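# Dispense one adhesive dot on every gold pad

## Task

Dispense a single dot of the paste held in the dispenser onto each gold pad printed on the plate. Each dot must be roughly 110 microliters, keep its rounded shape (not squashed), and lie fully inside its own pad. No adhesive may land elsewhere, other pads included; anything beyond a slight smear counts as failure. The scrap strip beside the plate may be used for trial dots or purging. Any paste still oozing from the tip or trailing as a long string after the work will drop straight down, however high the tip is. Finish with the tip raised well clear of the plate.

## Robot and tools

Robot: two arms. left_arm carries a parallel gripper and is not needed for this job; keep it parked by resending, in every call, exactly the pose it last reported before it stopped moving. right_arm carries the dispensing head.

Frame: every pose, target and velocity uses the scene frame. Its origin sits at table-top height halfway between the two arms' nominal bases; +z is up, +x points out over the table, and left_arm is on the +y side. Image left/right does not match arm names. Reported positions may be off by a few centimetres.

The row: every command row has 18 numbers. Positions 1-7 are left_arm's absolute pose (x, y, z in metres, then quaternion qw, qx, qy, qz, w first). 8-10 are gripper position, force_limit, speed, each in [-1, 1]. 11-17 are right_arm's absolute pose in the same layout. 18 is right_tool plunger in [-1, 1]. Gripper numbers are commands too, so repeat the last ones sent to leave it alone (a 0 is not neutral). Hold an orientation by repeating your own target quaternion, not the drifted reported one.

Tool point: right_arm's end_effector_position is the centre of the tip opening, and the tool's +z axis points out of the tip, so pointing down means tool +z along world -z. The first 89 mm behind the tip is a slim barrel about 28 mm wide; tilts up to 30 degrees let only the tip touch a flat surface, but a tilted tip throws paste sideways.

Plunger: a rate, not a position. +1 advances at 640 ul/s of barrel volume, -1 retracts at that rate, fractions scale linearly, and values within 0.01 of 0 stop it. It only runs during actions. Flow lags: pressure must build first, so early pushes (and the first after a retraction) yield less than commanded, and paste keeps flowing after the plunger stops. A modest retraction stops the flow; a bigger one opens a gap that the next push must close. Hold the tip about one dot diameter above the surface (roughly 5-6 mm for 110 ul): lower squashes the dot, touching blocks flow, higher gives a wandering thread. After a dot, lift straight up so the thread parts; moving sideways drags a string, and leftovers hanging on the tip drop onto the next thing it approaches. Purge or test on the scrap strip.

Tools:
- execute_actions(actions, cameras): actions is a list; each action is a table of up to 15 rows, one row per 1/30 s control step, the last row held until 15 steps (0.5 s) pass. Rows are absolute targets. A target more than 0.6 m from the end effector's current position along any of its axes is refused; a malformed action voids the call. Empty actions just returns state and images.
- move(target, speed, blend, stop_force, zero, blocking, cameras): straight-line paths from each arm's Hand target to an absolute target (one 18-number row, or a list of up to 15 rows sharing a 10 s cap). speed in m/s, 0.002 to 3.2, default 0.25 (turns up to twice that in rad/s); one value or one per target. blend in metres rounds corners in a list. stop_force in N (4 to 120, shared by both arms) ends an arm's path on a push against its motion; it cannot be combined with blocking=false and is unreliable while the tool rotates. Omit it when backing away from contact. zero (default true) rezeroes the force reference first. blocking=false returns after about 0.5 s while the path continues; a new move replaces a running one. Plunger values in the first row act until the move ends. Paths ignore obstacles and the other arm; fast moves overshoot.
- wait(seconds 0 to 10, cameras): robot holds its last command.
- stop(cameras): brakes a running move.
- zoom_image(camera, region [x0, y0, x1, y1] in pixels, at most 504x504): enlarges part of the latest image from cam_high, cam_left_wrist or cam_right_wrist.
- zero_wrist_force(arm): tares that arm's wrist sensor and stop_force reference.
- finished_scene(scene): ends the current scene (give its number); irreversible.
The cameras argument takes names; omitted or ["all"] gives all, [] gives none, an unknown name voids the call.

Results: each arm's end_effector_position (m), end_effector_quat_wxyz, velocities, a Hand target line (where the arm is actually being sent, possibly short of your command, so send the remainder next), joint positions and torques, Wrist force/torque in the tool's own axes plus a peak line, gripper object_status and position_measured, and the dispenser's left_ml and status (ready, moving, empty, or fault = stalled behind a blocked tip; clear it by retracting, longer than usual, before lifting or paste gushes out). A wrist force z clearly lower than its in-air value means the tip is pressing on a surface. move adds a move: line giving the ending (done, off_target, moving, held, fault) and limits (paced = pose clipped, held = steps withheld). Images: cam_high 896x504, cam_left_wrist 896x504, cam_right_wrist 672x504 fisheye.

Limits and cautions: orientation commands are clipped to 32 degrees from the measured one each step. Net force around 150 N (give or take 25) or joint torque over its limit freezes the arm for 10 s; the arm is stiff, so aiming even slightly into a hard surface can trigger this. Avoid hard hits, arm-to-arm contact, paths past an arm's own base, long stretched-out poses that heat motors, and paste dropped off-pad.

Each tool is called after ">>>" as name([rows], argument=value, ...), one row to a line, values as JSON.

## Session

>>> execute_actions(actions=[], cameras=["cam_high","cam_right_wrist"])

>>> zoom_image(camera="cam_high", region=[400, 220, 500, 310])

Scene clock: 0.00 s.
left_arm: end_effector_position=(+0.6234, +0.5667, +0.2203) position_measured=3 object_status=3 end_effector_quat_wxyz=(+0.000, +0.025, +1.000, +0.000) | right_arm: end_effector_position=(+0.5368, -0.0976, +0.1976) left_ml=26.7 status=ready end_effector_quat_wxyz=(+0.000, +0.690, +0.723, +0.000)
Joint positions: left_arm=[-0.281 -1.556 2.144 -2.158 -1.571 -0.281] | right_arm=[0.546 -1.345 1.559 -1.785 -1.571 -1.024]
Joint velocities: within noise
Joint torques (N m): no reading
Wrist force (N): no reading
Wrist torque (N m): no reading
Wrist force, peak (N): no reading
Hand target: left_arm +0.6234, +0.5667, +0.2203; +0.000, +0.025, +1.000, +0.000 | right_arm +0.5368, -0.0976, +0.1976; +0.000, +0.690, +0.723, +0.000
Images, in order (width x height): cam_high 896x504, cam_right_wrist 672x504.

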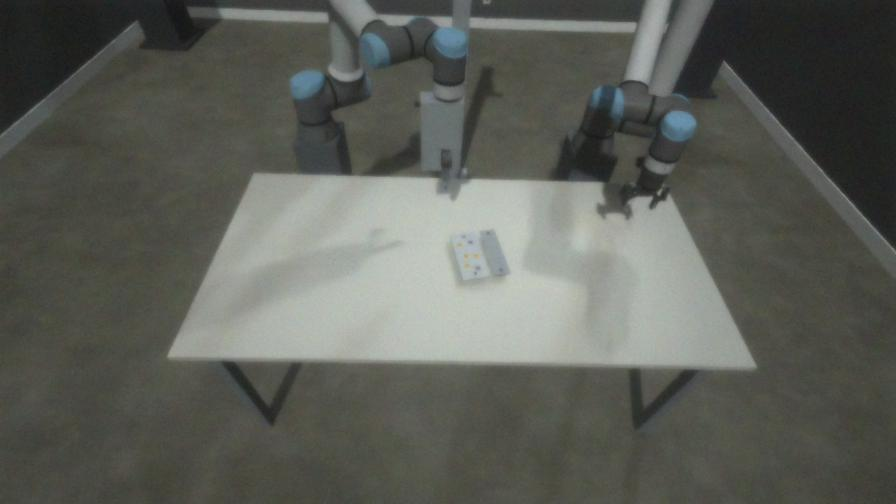

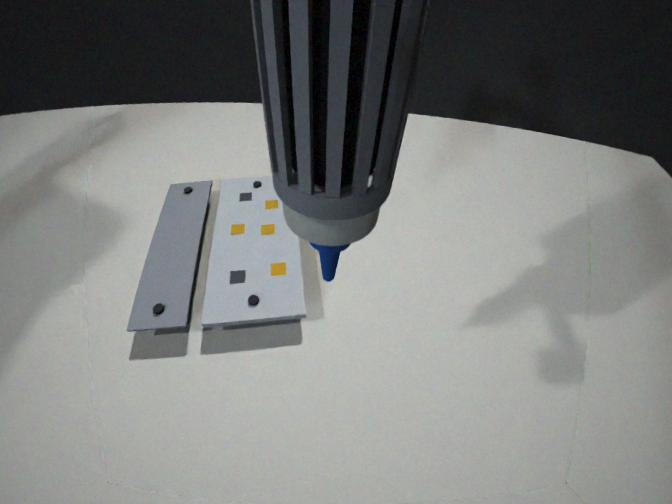

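Scaled by 5.040 (camera's finer frame: 1280x720).

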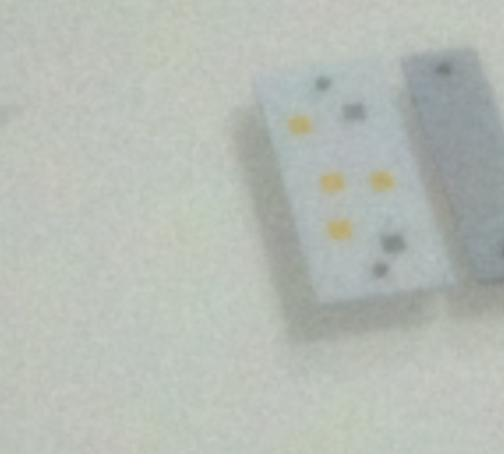

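>>> move([
  [0.6234,0.5667,0.2203,0,0.025,1,0,1,1,1,0.645,0.074,0.055,0,0.69,0.723,0,0],
  [0.6234,0.5667,0.2203,0,0.025,1,0,1,1,1,0.645,0.074,0.0362,0,0.69,0.723,0,0],
], speed=[0.25,0.06], stop_force=20, cameras=["cam_right_wrist"])

>>> zoom_image(camera="cam_right_wrist", region=[260, 230, 400, 335])

>>> execute_actions([
  [[0.6234,0.5667,0.2203,0,0.025,1,0,1,1,1,0.645,0.074,0.0362,0,0.69,0.723,0,0.656]],
], cameras=[])

>>> wait(seconds=1.7, cameras=[])

>>> execute_actions([
  [[0.6234,0.5667,0.2203,0,0.025,1,0,1,1,1,0.645,0.074,0.0362,0,0.69,0.723,0,-0.219]],
], cameras=["cam_right_wrist"])

>>> zoom_image(camera="cam_right_wrist", region=[260, 230, 400, 335])

>>> move([
  [0.6234,0.5667,0.2203,0,0.025,1,0,1,1,1,0.645,0.074,0.052,0,0.69,0.723,0,0],
  [0.6234,0.5667,0.2203,0,0.025,1,0,1,1,1,0.675,0.0812,0.0362,0,0.69,0.723,0,0],
], speed=[0.12,0.1], cameras=["cam_right_wrist"])

>>> execute_actions([
  [[0.6234,0.5667,0.2203,0,0.025,1,0,1,1,1,0.675,0.0812,0.0362,0,0.69,0.723,0,0.5625]],
], cameras=[])

>>> wait(seconds=1.7, cameras=[])

>>> execute_actions([
  [[0.6234,0.5667,0.2203,0,0.025,1,0,1,1,1,0.675,0.0812,0.0362,0,0.69,0.723,0,-0.219]],
], cameras=["cam_right_wrist"])

>>> zoom_image(camera="cam_right_wrist", region=[260, 230, 400, 335])

>>> move(target=[0.6234,0.5667,0.2203,0,0.025,1,0,1,1,1,0.675,0.0812,0.06,0,0.69,0.723,0,0], speed=0.12, cameras=["cam_right_wrist"])

>>> zoom_image(camera="cam_right_wrist", region=[260, 250, 400, 390])

>>> move(target=[0.6234,0.5667,0.2203,0,0.025,1,0,1,1,1,0.704,0.0175,0.0375,0,0.69,0.723,0,0], speed=0.2, cameras=["cam_right_wrist"])

>>> zoom_image(camera="cam_right_wrist", region=[260, 230, 400, 335])

>>> move(target=[0.6234,0.5667,0.2203,0,0.025,1,0,1,1,1,0.7497,-0.0126,0.0375,0,0.69,0.723,0,0], speed=0.15, cameras=["cam_right_wrist"])

>>> zoom_image(camera="cam_right_wrist", region=[260, 230, 400, 335])

>>> move(target=[0.6234,0.5667,0.2203,0,0.025,1,0,1,1,1,0.7059,-0.018,0.0375,0,0.69,0.723,0,0], speed=0.15, cameras=["cam_right_wrist"])

>>> zoom_image(camera="cam_right_wrist", region=[260, 230, 400, 335])

>>> move(target=[0.6234,0.5667,0.2203,0,0.025,1,0,1,1,1,0.6518,-0.0413,0.0375,0,0.69,0.723,0,0], speed=0.15, cameras=["cam_right_wrist"])

>>> zoom_image(camera="cam_right_wrist", region=[260, 230, 400, 335])

Scene clock: 56.63 s.
left_arm: end_effector_position=(+0.6234, +0.5667, +0.2203) position_measured=3 object_status=3 end_effector_quat_wxyz=(+0.000, +0.025, +1.000, +0.000) | right_arm: end_effector_position=(+0.6450, +0.0740, +0.0362) left_ml=26.7 status=ready end_effector_quat_wxyz=(+0.000, +0.690, +0.723, +0.000)
Joint positions: left_arm=[-0.28 -1.556 2.144 -2.158 -1.571 -0.281] | right_arm=[0.627 -0.948 1.274 -1.897 -1.571 -0.944]
Joint torques (N m): left_arm=[10 -34.44 -44.5 -3.84 0.5 -1.54] | right_arm=[-16.06 -113.19 -55.18 -1.68 -2.59 -3.16]
Wrist force (N): left_arm=[-0.2 0.4 -0.2] | right_arm=[0.0 0.0 0.4]
Wrist torque (N m): left_arm=[0.07 0.05 0.00] | right_arm=[-0.01 0.07 0.00]
Wrist force, peak (N): left_arm=[-0.4 0.1 -0.9] | right_arm=[-2.1 -1.8 -1.9]
Hand target: left_arm +0.6234, +0.5667, +0.2203; +0.000, +0.025, +1.000, +0.000 | right_arm +0.6450, +0.0740, +0.0362; +0.000, +0.690, +0.723, +0.000
Off the commanded pose: left_arm 0.000 m, 0 deg | right_arm 0.000 m, 0 deg.
move: done
cam_right_wrist: T_world_to_cam=[[0.047392, -0.997884, 0.0445177, 0.036602], [-0.791232, -0.0647055, -0.608083, 0.544529], [0.609676, -0.00640561, -0.792625, -0.261421], [0, 0, 0, 1]] pos_world=[0.588496, 0.070084, 0.12228]

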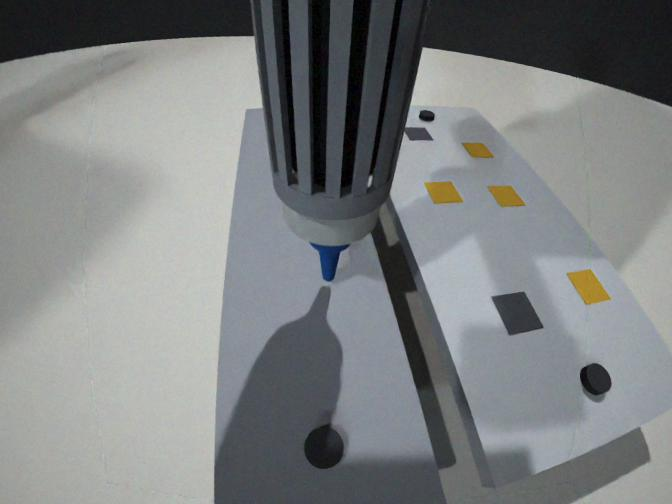

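Scaled by 3.600 (camera's finer frame: 960x720).

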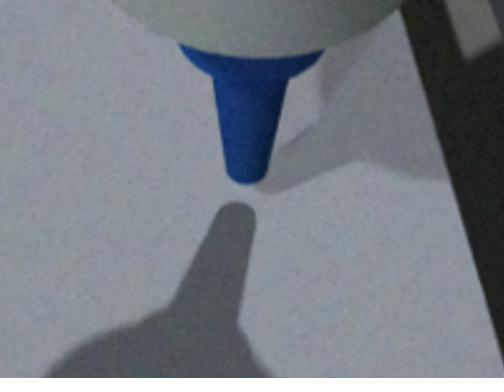

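Scene clock: 57.37 s.
left_arm: end_effector_position=(+0.6234, +0.5667, +0.2203) position_measured=3 object_status=3 end_effector_quat_wxyz=(+0.000, +0.025, +1.000, +0.000) | right_arm: end_effector_position=(+0.6450, +0.0740, +0.0362) left_ml=26.5 status=ready end_effector_quat_wxyz=(+0.000, +0.690, +0.723, +0.000)
Joint positions: left_arm=[-0.28 -1.556 2.144 -2.158 -1.571 -0.281] | right_arm=[0.627 -0.948 1.274 -1.897 -1.571 -0.944]
Joint torques (N m): left_arm=[8.99 -31.17 -44.4 -3.62 0.6 -1.08] | right_arm=[-14.56 -110.29 -54.09 -2 -2.42 -3.06]
Wrist force (N): left_arm=[-0.1 0.2 -0.1] | right_arm=[-0.1 -0.4 0.3]
Wrist torque (N m): left_arm=[0.03 0.02 0.00] | right_arm=[-0.14 0.07 0.00]
Wrist force, peak (N): left_arm=[0.0 0.3 -0.6] | right_arm=[0.4 -0.7 0.0]
Hand target: left_arm +0.6234, +0.5667, +0.2203; +0.000, +0.025, +1.000, +0.000 | right_arm +0.6450, +0.0740, +0.0362; +0.000, +0.690, +0.723, +0.000
Off the commanded pose: left_arm 0.000 m, 0 deg | right_arm 0.000 m, 0 deg.

Scene clock: 59.07 s.
left_arm: end_effector_position=(+0.6234, +0.5667, +0.2203) position_measured=3 object_status=3 end_effector_quat_wxyz=(+0.000, +0.025, +1.000, +0.000) | right_arm: end_effector_position=(+0.6450, +0.0740, +0.0362) left_ml=26.5 status=ready end_effector_quat_wxyz=(+0.000, +0.690, +0.723, +0.000)
Joint positions: left_arm=[-0.28 -1.556 2.144 -2.158 -1.571 -0.281] | right_arm=[0.627 -0.948 1.274 -1.897 -1.571 -0.944]
Joint torques (N m): left_arm=[9.97 -35.63 -42.8 -3.51 1.41 0.04] | right_arm=[-14.77 -112.96 -50.53 -2.66 -1.86 -3.26]
Wrist force (N): left_arm=[-0.3 0.1 -0.3] | right_arm=[0.0 -0.1 0.4]
Wrist torque (N m): left_arm=[0.01 0.07 0.01] | right_arm=[-0.05 0.06 0.00]
Wrist force, peak (N): left_arm=[0.0 0.6 -0.4] | right_arm=[0.3 -0.5 0.5]
Hand target: left_arm +0.6234, +0.5667, +0.2203; +0.000, +0.025, +1.000, +0.000 | right_arm +0.6450, +0.0740, +0.0362; +0.000, +0.690, +0.723, +0.000
Off the commanded pose: left_arm 0.000 m, 0 deg | right_arm 0.000 m, 0 deg.
wait: 1.70 s; at rest by 0.17 s

Scene clock: 59.80 s.
left_arm: end_effector_position=(+0.6234, +0.5667, +0.2203) position_measured=3 object_status=3 end_effector_quat_wxyz=(+0.000, +0.025, +1.000, +0.000) | right_arm: end_effector_position=(+0.6450, +0.0740, +0.0362) left_ml=26.6 status=ready end_effector_quat_wxyz=(+0.000, +0.690, +0.723, +0.000)
Joint positions: left_arm=[-0.28 -1.556 2.144 -2.158 -1.571 -0.281] | right_arm=[0.627 -0.948 1.274 -1.897 -1.571 -0.944]
Joint torques (N m): left_arm=[7.25 -35.46 -42.51 -3.56 1.32 -0.11] | right_arm=[-15.41 -111.18 -48.49 -3.25 -1.61 -2.92]
Wrist force (N): left_arm=[-0.2 -0.1 -0.6] | right_arm=[0.1 0.1 -0.1]
Wrist torque (N m): left_arm=[-0.03 0.04 0.01] | right_arm=[0.02 0.00 0.00]
Wrist force, peak (N): left_arm=[-0.3 0.5 -0.6] | right_arm=[-0.2 -0.5 0.5]
Hand target: left_arm +0.6234, +0.5667, +0.2203; +0.000, +0.025, +1.000, +0.000 | right_arm +0.6450, +0.0740, +0.0362; +0.000, +0.690, +0.723, +0.000
Off the commanded pose: left_arm 0.000 m, 0 deg | right_arm 0.000 m, 0 deg.
cam_right_wrist: T_world_to_cam=[[0.047392, -0.997884, 0.0445177, 0.036602], [-0.791232, -0.0647055, -0.608083, 0.544529], [0.609676, -0.00640561, -0.792625, -0.261421], [0, 0, 0, 1]] pos_world=[0.588496, 0.070084, 0.12228]

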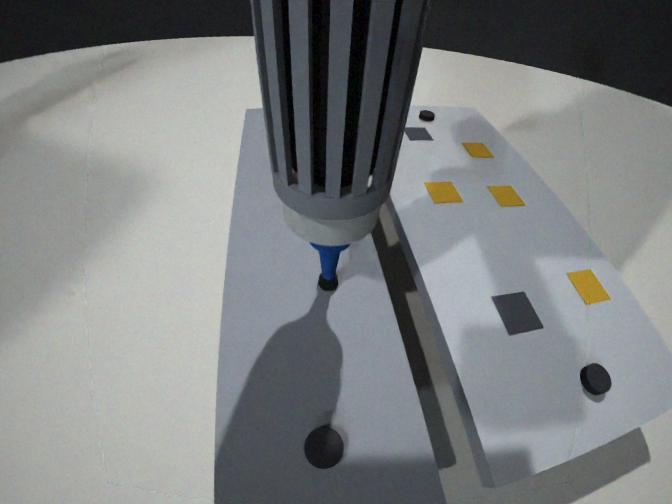

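Scaled by 3.600 (camera's finer frame: 960x720).

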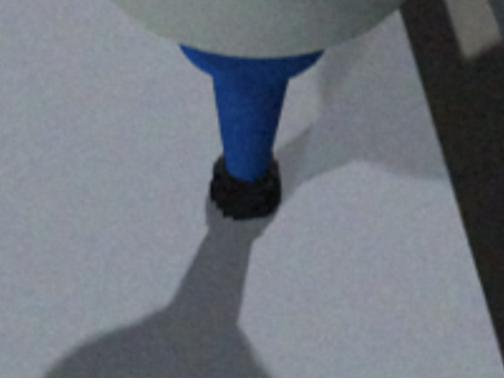

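Scene clock: 60.63 s.
left_arm: end_effector_position=(+0.6234, +0.5667, +0.2203) position_measured=3 object_status=3 end_effector_quat_wxyz=(+0.000, +0.025, +1.000, +0.000) | right_arm: end_effector_position=(+0.6752, +0.0811, +0.0362) left_ml=26.6 status=ready end_effector_quat_wxyz=(+0.000, +0.690, +0.723, +0.000) end_effector_velocity=(-0.003, -0.001, +0.000) end_effector_angular_velocity=(-0.001, +0.002, +0.000)
Joint positions: left_arm=[-0.28 -1.556 2.144 -2.158 -1.571 -0.281] | right_arm=[0.615 -0.905 1.203 -1.868 -1.571 -0.956]
Joint velocities: left_arm=[within noise] | right_arm=[0.001 -0.003 0.006 0 0 0]
Joint torques (N m): left_arm=[8.73 -35.96 -41.43 -3.45 1.68 0.04] | right_arm=[14.12 -112.49 -42.86 -2.66 -1.18 3.22]
Wrist force (N): left_arm=[0.1 0.4 -0.6] | right_arm=[0.2 0.0 0.0]
Wrist torque (N m): left_arm=[0.06 -0.01 0.00] | right_arm=[0.02 -0.03 -0.01]
Wrist force, peak (N): left_arm=[0.1 0.6 -0.7] | right_arm=[-0.3 -1.8 -2.2]
Hand target: left_arm +0.6234, +0.5667, +0.2203; +0.000, +0.025, +1.000, +0.000 | right_arm +0.6750, +0.0812, +0.0362; +0.000, +0.690, +0.723, +0.000
Off the commanded pose: left_arm 0.000 m, 0 deg | right_arm 0.000 m, 0 deg.
move: done
cam_right_wrist: T_world_to_cam=[[0.0474664, -0.997878, 0.0445758, 0.0421068], [-0.791228, -0.0647999, -0.608078, 0.56882], [0.609676, -0.00640631, -0.792625, -0.279868], [0, 0, 0, 1]] pos_world=[0.618696, 0.077084, 0.12218]

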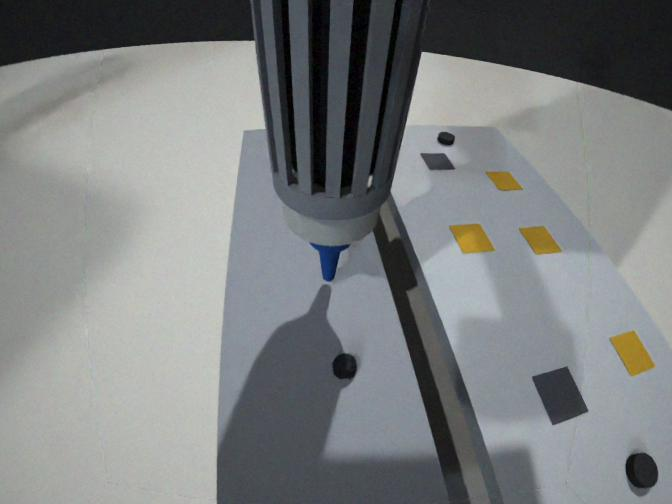

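Scene clock: 61.37 s.
left_arm: end_effector_position=(+0.6234, +0.5667, +0.2203) position_measured=3 object_status=3 end_effector_quat_wxyz=(+0.000, +0.025, +1.000, +0.000) | right_arm: end_effector_position=(+0.6750, +0.0812, +0.0362) left_ml=26.4 status=ready end_effector_quat_wxyz=(+0.000, +0.690, +0.723, +0.000)
Joint positions: left_arm=[-0.28 -1.556 2.144 -2.158 -1.571 -0.281] | right_arm=[0.615 -0.905 1.203 -1.868 -1.571 -0.956]
Joint torques (N m): left_arm=[8.77 -34.03 -40.74 -3.58 1.87 -0.37] | right_arm=[16.86 -115.83 -42.89 -6.43 -1.18 3.91]
Wrist force (N): left_arm=[0.2 0.3 -0.5] | right_arm=[-0.5 -0.4 0.2]
Wrist torque (N m): left_arm=[0.06 -0.02 0.00] | right_arm=[-0.16 0.22 -0.01]
Wrist force, peak (N): left_arm=[0.3 0.4 -0.8] | right_arm=[-0.5 -0.4 0.2]
Hand target: left_arm +0.6234, +0.5667, +0.2203; +0.000, +0.025, +1.000, +0.000 | right_arm +0.6750, +0.0812, +0.0362; +0.000, +0.690, +0.723, +0.000
Off the commanded pose: left_arm 0.000 m, 0 deg | right_arm 0.000 m, 0 deg.

Scene clock: 63.07 s.
left_arm: end_effector_position=(+0.6234, +0.5667, +0.2203) position_measured=3 object_status=3 end_effector_quat_wxyz=(+0.000, +0.025, +1.000, +0.000) | right_arm: end_effector_position=(+0.6750, +0.0812, +0.0362) left_ml=26.4 status=ready end_effector_quat_wxyz=(+0.000, +0.690, +0.723, +0.000)
Joint positions: left_arm=[-0.28 -1.556 2.144 -2.158 -1.571 -0.281] | right_arm=[0.615 -0.905 1.203 -1.868 -1.571 -0.956]
Joint torques (N m): left_arm=[7.1 -37.6 -39.84 -3.47 2 -0.07] | right_arm=[14.31 -115.11 -46.04 -6.08 -0.66 3.68]
Wrist force (N): left_arm=[-0.1 -0.1 -0.1] | right_arm=[0.1 -0.3 0.1]
Wrist torque (N m): left_arm=[-0.02 0.03 0.00] | right_arm=[-0.10 0.00 -0.01]
Wrist force, peak (N): left_arm=[0.4 -0.1 -0.7] | right_arm=[0.0 -0.6 0.5]
Hand target: left_arm +0.6234, +0.5667, +0.2203; +0.000, +0.025, +1.000, +0.000 | right_arm +0.6750, +0.0812, +0.0362; +0.000, +0.690, +0.723, +0.000
Off the commanded pose: left_arm 0.000 m, 0 deg | right_arm 0.000 m, 0 deg.
wait: 1.70 s; at rest by 0.17 s

Scene clock: 63.80 s.
left_arm: end_effector_position=(+0.6234, +0.5667, +0.2203) position_measured=3 object_status=3 end_effector_quat_wxyz=(+0.000, +0.025, +1.000, +0.000) | right_arm: end_effector_position=(+0.6750, +0.0812, +0.0362) left_ml=26.5 status=ready end_effector_quat_wxyz=(+0.000, +0.690, +0.723, +0.000)
Joint positions: left_arm=[-0.28 -1.556 2.144 -2.158 -1.571 -0.281] | right_arm=[0.615 -0.905 1.203 -1.868 -1.571 -0.956]
Joint torques (N m): left_arm=[8.95 -35.31 -40.07 -3.77 1.93 -0.06] | right_arm=[16.57 -114.88 -47.01 -5.76 -0.19 3.62]
Wrist force (N): left_arm=[0.1 0.1 0.0] | right_arm=[0.3 0.1 0.2]
Wrist torque (N m): left_arm=[0.01 -0.01 0.01] | right_arm=[0.04 -0.07 -0.01]
Wrist force, peak (N): left_arm=[0.2 0.0 -0.9] | right_arm=[0.1 -0.6 0.4]
Hand target: left_arm +0.6234, +0.5667, +0.2203; +0.000, +0.025, +1.000, +0.000 | right_arm +0.6750, +0.0812, +0.0362; +0.000, +0.690, +0.723, +0.000
Off the commanded pose: left_arm 0.000 m, 0 deg | right_arm 0.000 m, 0 deg.
cam_right_wrist: T_world_to_cam=[[0.0473306, -0.997883, 0.0445964, 0.0423978], [-0.791236, -0.0647047, -0.608077, 0.568672], [0.609676, -0.00650561, -0.792624, -0.279737], [0, 0, 0, 1]] pos_world=[0.618496, 0.077284, 0.12218]

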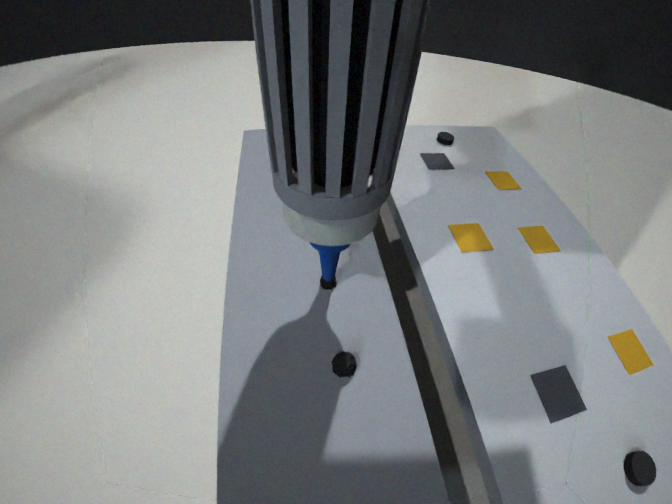

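Scaled by 3.600 (camera's finer frame: 960x720).

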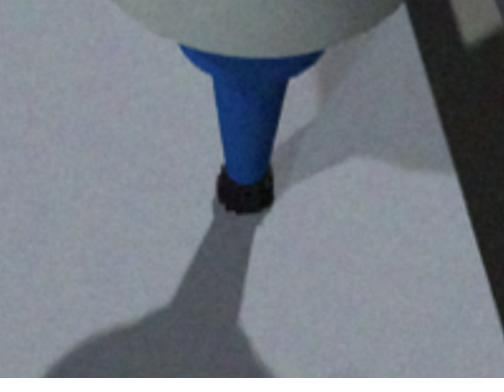

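Scene clock: 64.53 s.
left_arm: end_effector_position=(+0.6234, +0.5667, +0.2203) position_measured=3 object_status=3 end_effector_quat_wxyz=(+0.000, +0.025, +1.000, +0.000) | right_arm: end_effector_position=(+0.6750, +0.0812, +0.0603) left_ml=26.5 status=ready end_effector_quat_wxyz=(+0.000, +0.690, +0.723, +0.000) end_effector_velocity=(-0.001, +0.001, -0.005) end_effector_angular_velocity=(-0.001, +0.000, +0.002)
Joint positions: left_arm=[-0.28 -1.556 2.144 -2.158 -1.571 -0.281] | right_arm=[0.615 -0.917 1.179 -1.833 -1.571 -0.956]
Joint velocities: left_arm=[within noise] | right_arm=[0.002 0.003 0.003 -0.005 0 0]
Joint torques (N m): left_arm=[6.75 -34.96 -39.07 -3.68 1.69 -0.07] | right_arm=[16.2 -83.2 -41.36 -6.74 -0.2 3.23]
Wrist force (N): left_arm=[0.0 0.3 -0.6] | right_arm=[0.0 -0.4 0.0]
Wrist torque (N m): left_arm=[0.04 0.00 0.01] | right_arm=[-0.15 0.05 -0.01]
Wrist force, peak (N): left_arm=[-0.1 0.6 -0.3] | right_arm=[0.3 -0.3 1.0]
Hand target: left_arm +0.6234, +0.5667, +0.2203; +0.000, +0.025, +1.000, +0.000 | right_arm +0.6750, +0.0812, +0.0600; +0.000, +0.690, +0.723, +0.000
Off the commanded pose: left_arm 0.000 m, 0 deg | right_arm 0.000 m, 0 deg.
move: done
cam_right_wrist: T_world_to_cam=[[0.0473041, -0.997891, 0.0444608, 0.0413506], [-0.791152, -0.064602, -0.608198, 0.583424], [0.609788, -0.00640497, -0.792539, -0.260705], [0, 0, 0, 1]] pos_world=[0.618596, 0.0772839, 0.14638]

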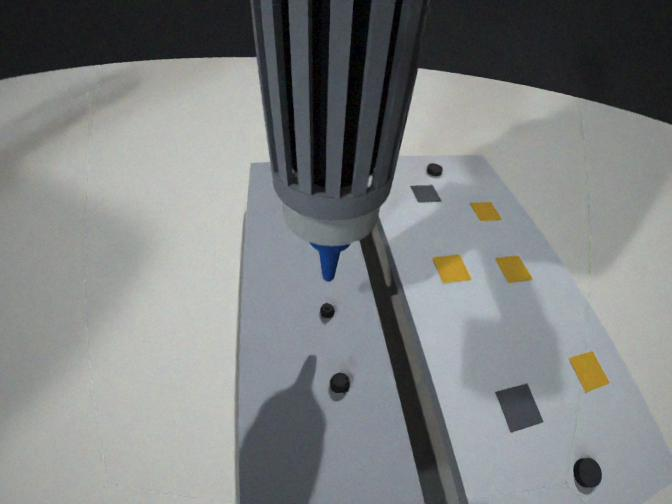

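Scaled by 3.600 (camera's finer frame: 960x720).

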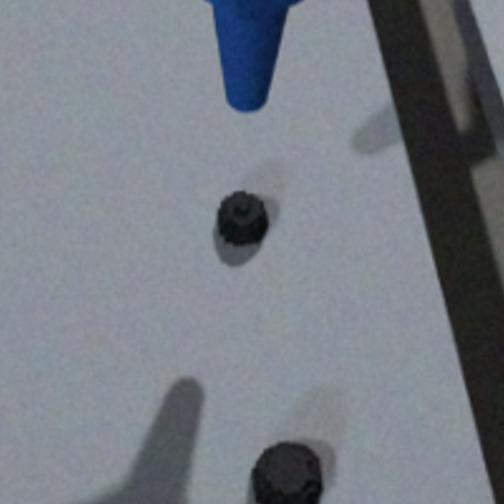

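Scene clock: 65.30 s.
left_arm: end_effector_position=(+0.6234, +0.5667, +0.2203) position_measured=3 object_status=3 end_effector_quat_wxyz=(+0.000, +0.025, +1.000, +0.000) | right_arm: end_effector_position=(+0.7041, +0.0175, +0.0377) left_ml=26.5 status=ready end_effector_quat_wxyz=(+0.000, +0.690, +0.723, +0.000)
Joint positions: left_arm=[-0.28 -1.556 2.144 -2.158 -1.571 -0.281] | right_arm=[0.548 -0.948 1.272 -1.895 -1.571 -1.023]
Joint torques (N m): left_arm=[6.38 -36.4 -38.92 -3.99 1.88 -0.28] | right_arm=[13.2 -77.72 -57.62 -0.74 1.97 4]
Wrist force (N): left_arm=[0.2 0.2 -0.6] | right_arm=[0.2 -0.2 -0.3]
Wrist torque (N m): left_arm=[0.03 -0.03 0.00] | right_arm=[-0.06 -0.02 0.00]
Wrist force, peak (N): left_arm=[0.0 0.4 -0.8] | right_arm=[2.5 -1.8 0.2]
Hand target: left_arm +0.6234, +0.5667, +0.2203; +0.000, +0.025, +1.000, +0.000 | right_arm +0.7040, +0.0175, +0.0375; +0.000, +0.690, +0.723, +0.000
Off the commanded pose: left_arm 0.000 m, 0 deg | right_arm 0.000 m, 0 deg.
move: done
cam_right_wrist: T_world_to_cam=[[0.047432, -0.997885, 0.0444517, -0.0227639], [-0.79101, -0.0646992, -0.608372, 0.58845], [0.609962, -0.00630539, -0.792406, -0.29698], [0, 0, 0, 1]] pos_world=[0.647696, 0.013484, 0.12368]

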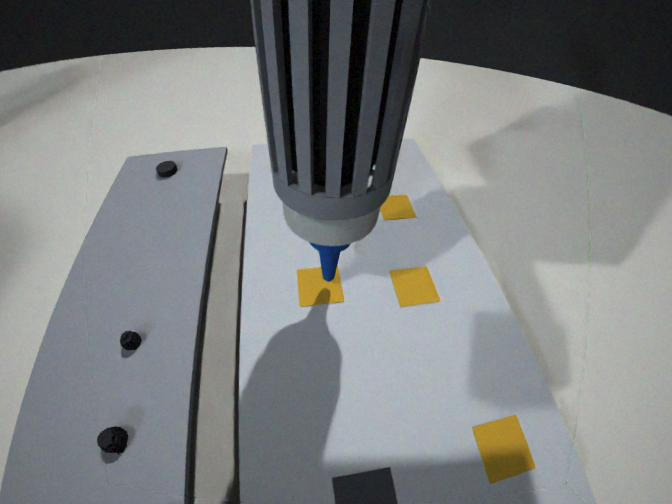

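Scaled by 3.600 (camera's finer frame: 960x720).

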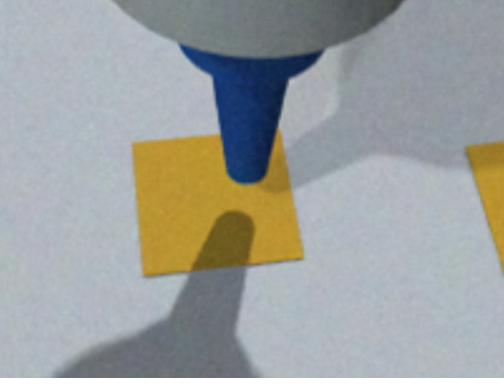

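Scene clock: 66.07 s.
left_arm: end_effector_position=(+0.6234, +0.5667, +0.2203) position_measured=3 object_status=3 end_effector_quat_wxyz=(+0.000, +0.025, +1.000, +0.000) | right_arm: end_effector_position=(+0.7497, -0.0127, +0.0374) left_ml=26.5 status=ready end_effector_quat_wxyz=(+0.000, +0.690, +0.723, +0.000)
Joint positions: left_arm=[-0.28 -1.556 2.144 -2.158 -1.571 -0.281] | right_arm=[0.499 -0.925 1.235 -1.88 -1.571 -1.072]
Joint torques (N m): left_arm=[4.09 -35.67 -38.29 -3.33 1.55 -0.25] | right_arm=[13.59 -113.77 -43.33 -5.41 -0.15 3.42]
Wrist force (N): left_arm=[0.1 0.2 -0.4] | right_arm=[0.3 -0.2 0.2]
Wrist torque (N m): left_arm=[0.03 -0.02 0.00] | right_arm=[-0.06 -0.07 0.02]
Wrist force, peak (N): left_arm=[-0.2 0.1 -0.8] | right_arm=[1.6 -2.4 -0.2]
Hand target: left_arm +0.6234, +0.5667, +0.2203; +0.000, +0.025, +1.000, +0.000 | right_arm +0.7497, -0.0126, +0.0375; +0.000, +0.690, +0.723, +0.000
Off the commanded pose: left_arm 0.000 m, 0 deg | right_arm 0.000 m, 0 deg.
move: done
cam_right_wrist: T_world_to_cam=[[0.0474104, -0.997877, 0.0446469, -0.0549587], [-0.791317, -0.0647979, -0.607962, 0.622551], [0.609565, -0.00650618, -0.79271, -0.324912], [0, 0, 0, 1]] pos_world=[0.693296, -0.016616, 0.12338]

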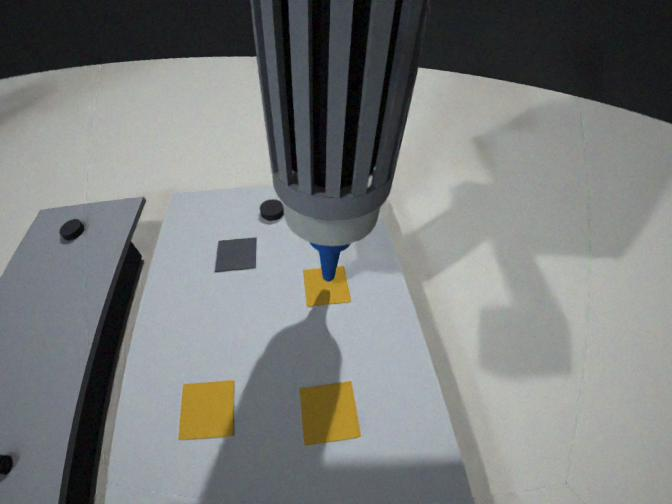

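Scaled by 3.600 (camera's finer frame: 960x720).

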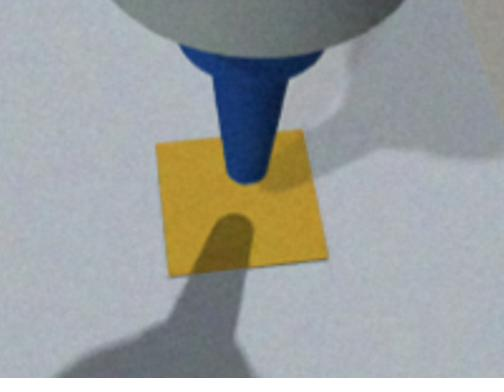

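Scene clock: 66.83 s.
left_arm: end_effector_position=(+0.6234, +0.5667, +0.2203) position_measured=3 object_status=3 end_effector_quat_wxyz=(+0.000, +0.025, +1.000, +0.000) | right_arm: end_effector_position=(+0.7059, -0.0178, +0.0376) left_ml=26.5 status=ready end_effector_quat_wxyz=(+0.000, +0.690, +0.723, +0.000)
Joint positions: left_arm=[-0.28 -1.556 2.144 -2.158 -1.571 -0.281] | right_arm=[0.518 -0.985 1.333 -1.919 -1.571 -1.053]
Joint torques (N m): left_arm=[7.9 -35.78 -37.45 -3.72 1.85 -0.07] | right_arm=[-14.94 -77.45 -57.43 -1.2 -1.34 -2.45]
Wrist force (N): left_arm=[-0.2 0.4 -0.4] | right_arm=[0.0 -0.3 0.0]
Wrist torque (N m): left_arm=[0.07 0.03 0.01] | right_arm=[-0.09 0.02 -0.02]
Wrist force, peak (N): left_arm=[-0.3 0.4 -0.6] | right_arm=[0.2 -1.8 0.2]
Hand target: left_arm +0.6234, +0.5667, +0.2203; +0.000, +0.025, +1.000, +0.000 | right_arm +0.7059, -0.0180, +0.0375; +0.000, +0.690, +0.723, +0.000
Off the commanded pose: left_arm 0.000 m, 0 deg | right_arm 0.000 m, 0 deg.
move: done
cam_right_wrist: T_world_to_cam=[[0.0472203, -0.997897, 0.044407, -0.0579272], [-0.791071, -0.0645037, -0.608314, 0.587547], [0.609899, -0.00640436, -0.792453, -0.298195], [0, 0, 0, 1]] pos_world=[0.649396, -0.0218161, 0.12368]

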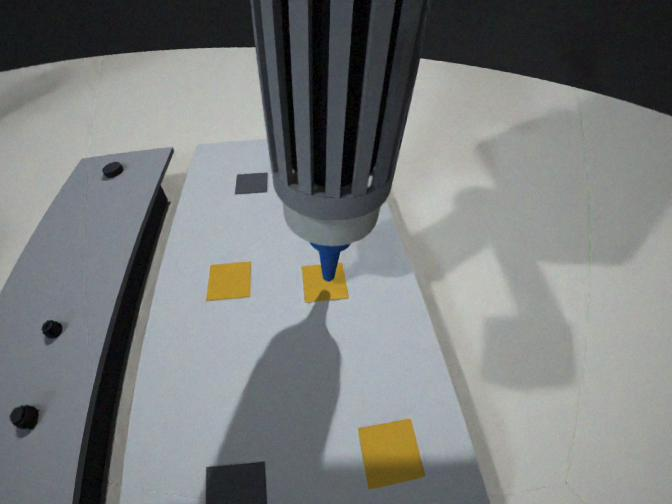

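Scaled by 3.600 (camera's finer frame: 960x720).

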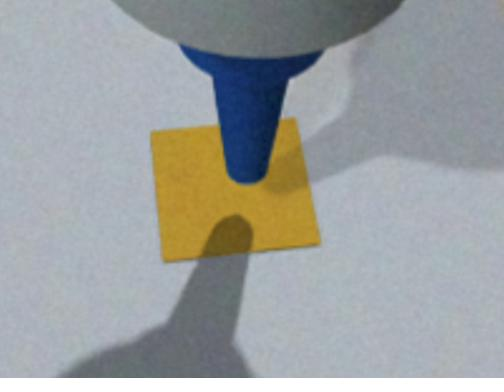

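Scene clock: 67.70 s.
left_arm: end_effector_position=(+0.6234, +0.5667, +0.2203) position_measured=3 object_status=3 end_effector_quat_wxyz=(+0.000, +0.025, +1.000, +0.000) | right_arm: end_effector_position=(+0.6518, -0.0412, +0.0376) left_ml=26.5 status=ready end_effector_quat_wxyz=(+0.000, +0.690, +0.723, +0.000)
Joint positions: left_arm=[-0.28 -1.556 2.144 -2.158 -1.571 -0.281] | right_arm=[0.528 -1.072 1.472 -1.97 -1.571 -1.043]
Joint torques (N m): left_arm=[3.4 -34.09 -37.78 -4.14 1.98 0] | right_arm=[-14.22 -78.54 -47.36 -0.68 -0.04 -2.79]
Wrist force (N): left_arm=[0.1 0.2 -0.3] | right_arm=[-0.2 0.0 0.4]
Wrist torque (N m): left_arm=[0.03 -0.01 0.00] | right_arm=[0.01 0.06 -0.01]
Wrist force, peak (N): left_arm=[0.4 0.4 -0.5] | right_arm=[-0.4 -2.0 0.1]
Hand target: left_arm +0.6234, +0.5667, +0.2203; +0.000, +0.025, +1.000, +0.000 | right_arm +0.6518, -0.0413, +0.0375; +0.000, +0.690, +0.723, +0.000
Off the commanded pose: left_arm 0.000 m, 0 deg | right_arm 0.000 m, 0 deg.
move: done
cam_right_wrist: T_world_to_cam=[[0.04738, -0.997884, 0.044526, -0.0787282], [-0.791099, -0.0647024, -0.608256, 0.543188], [0.60985, -0.00640529, -0.792491, -0.265394], [0, 0, 0, 1]] pos_world=[0.595296, -0.045116, 0.12358]

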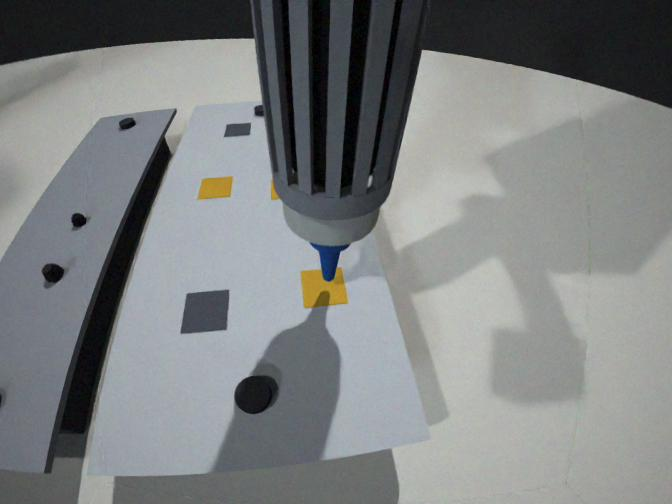

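Scaled by 3.600 (camera's finer frame: 960x720).

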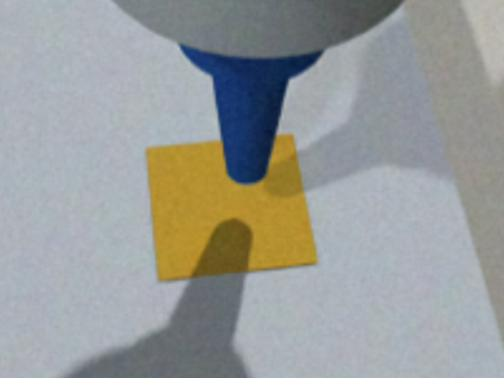

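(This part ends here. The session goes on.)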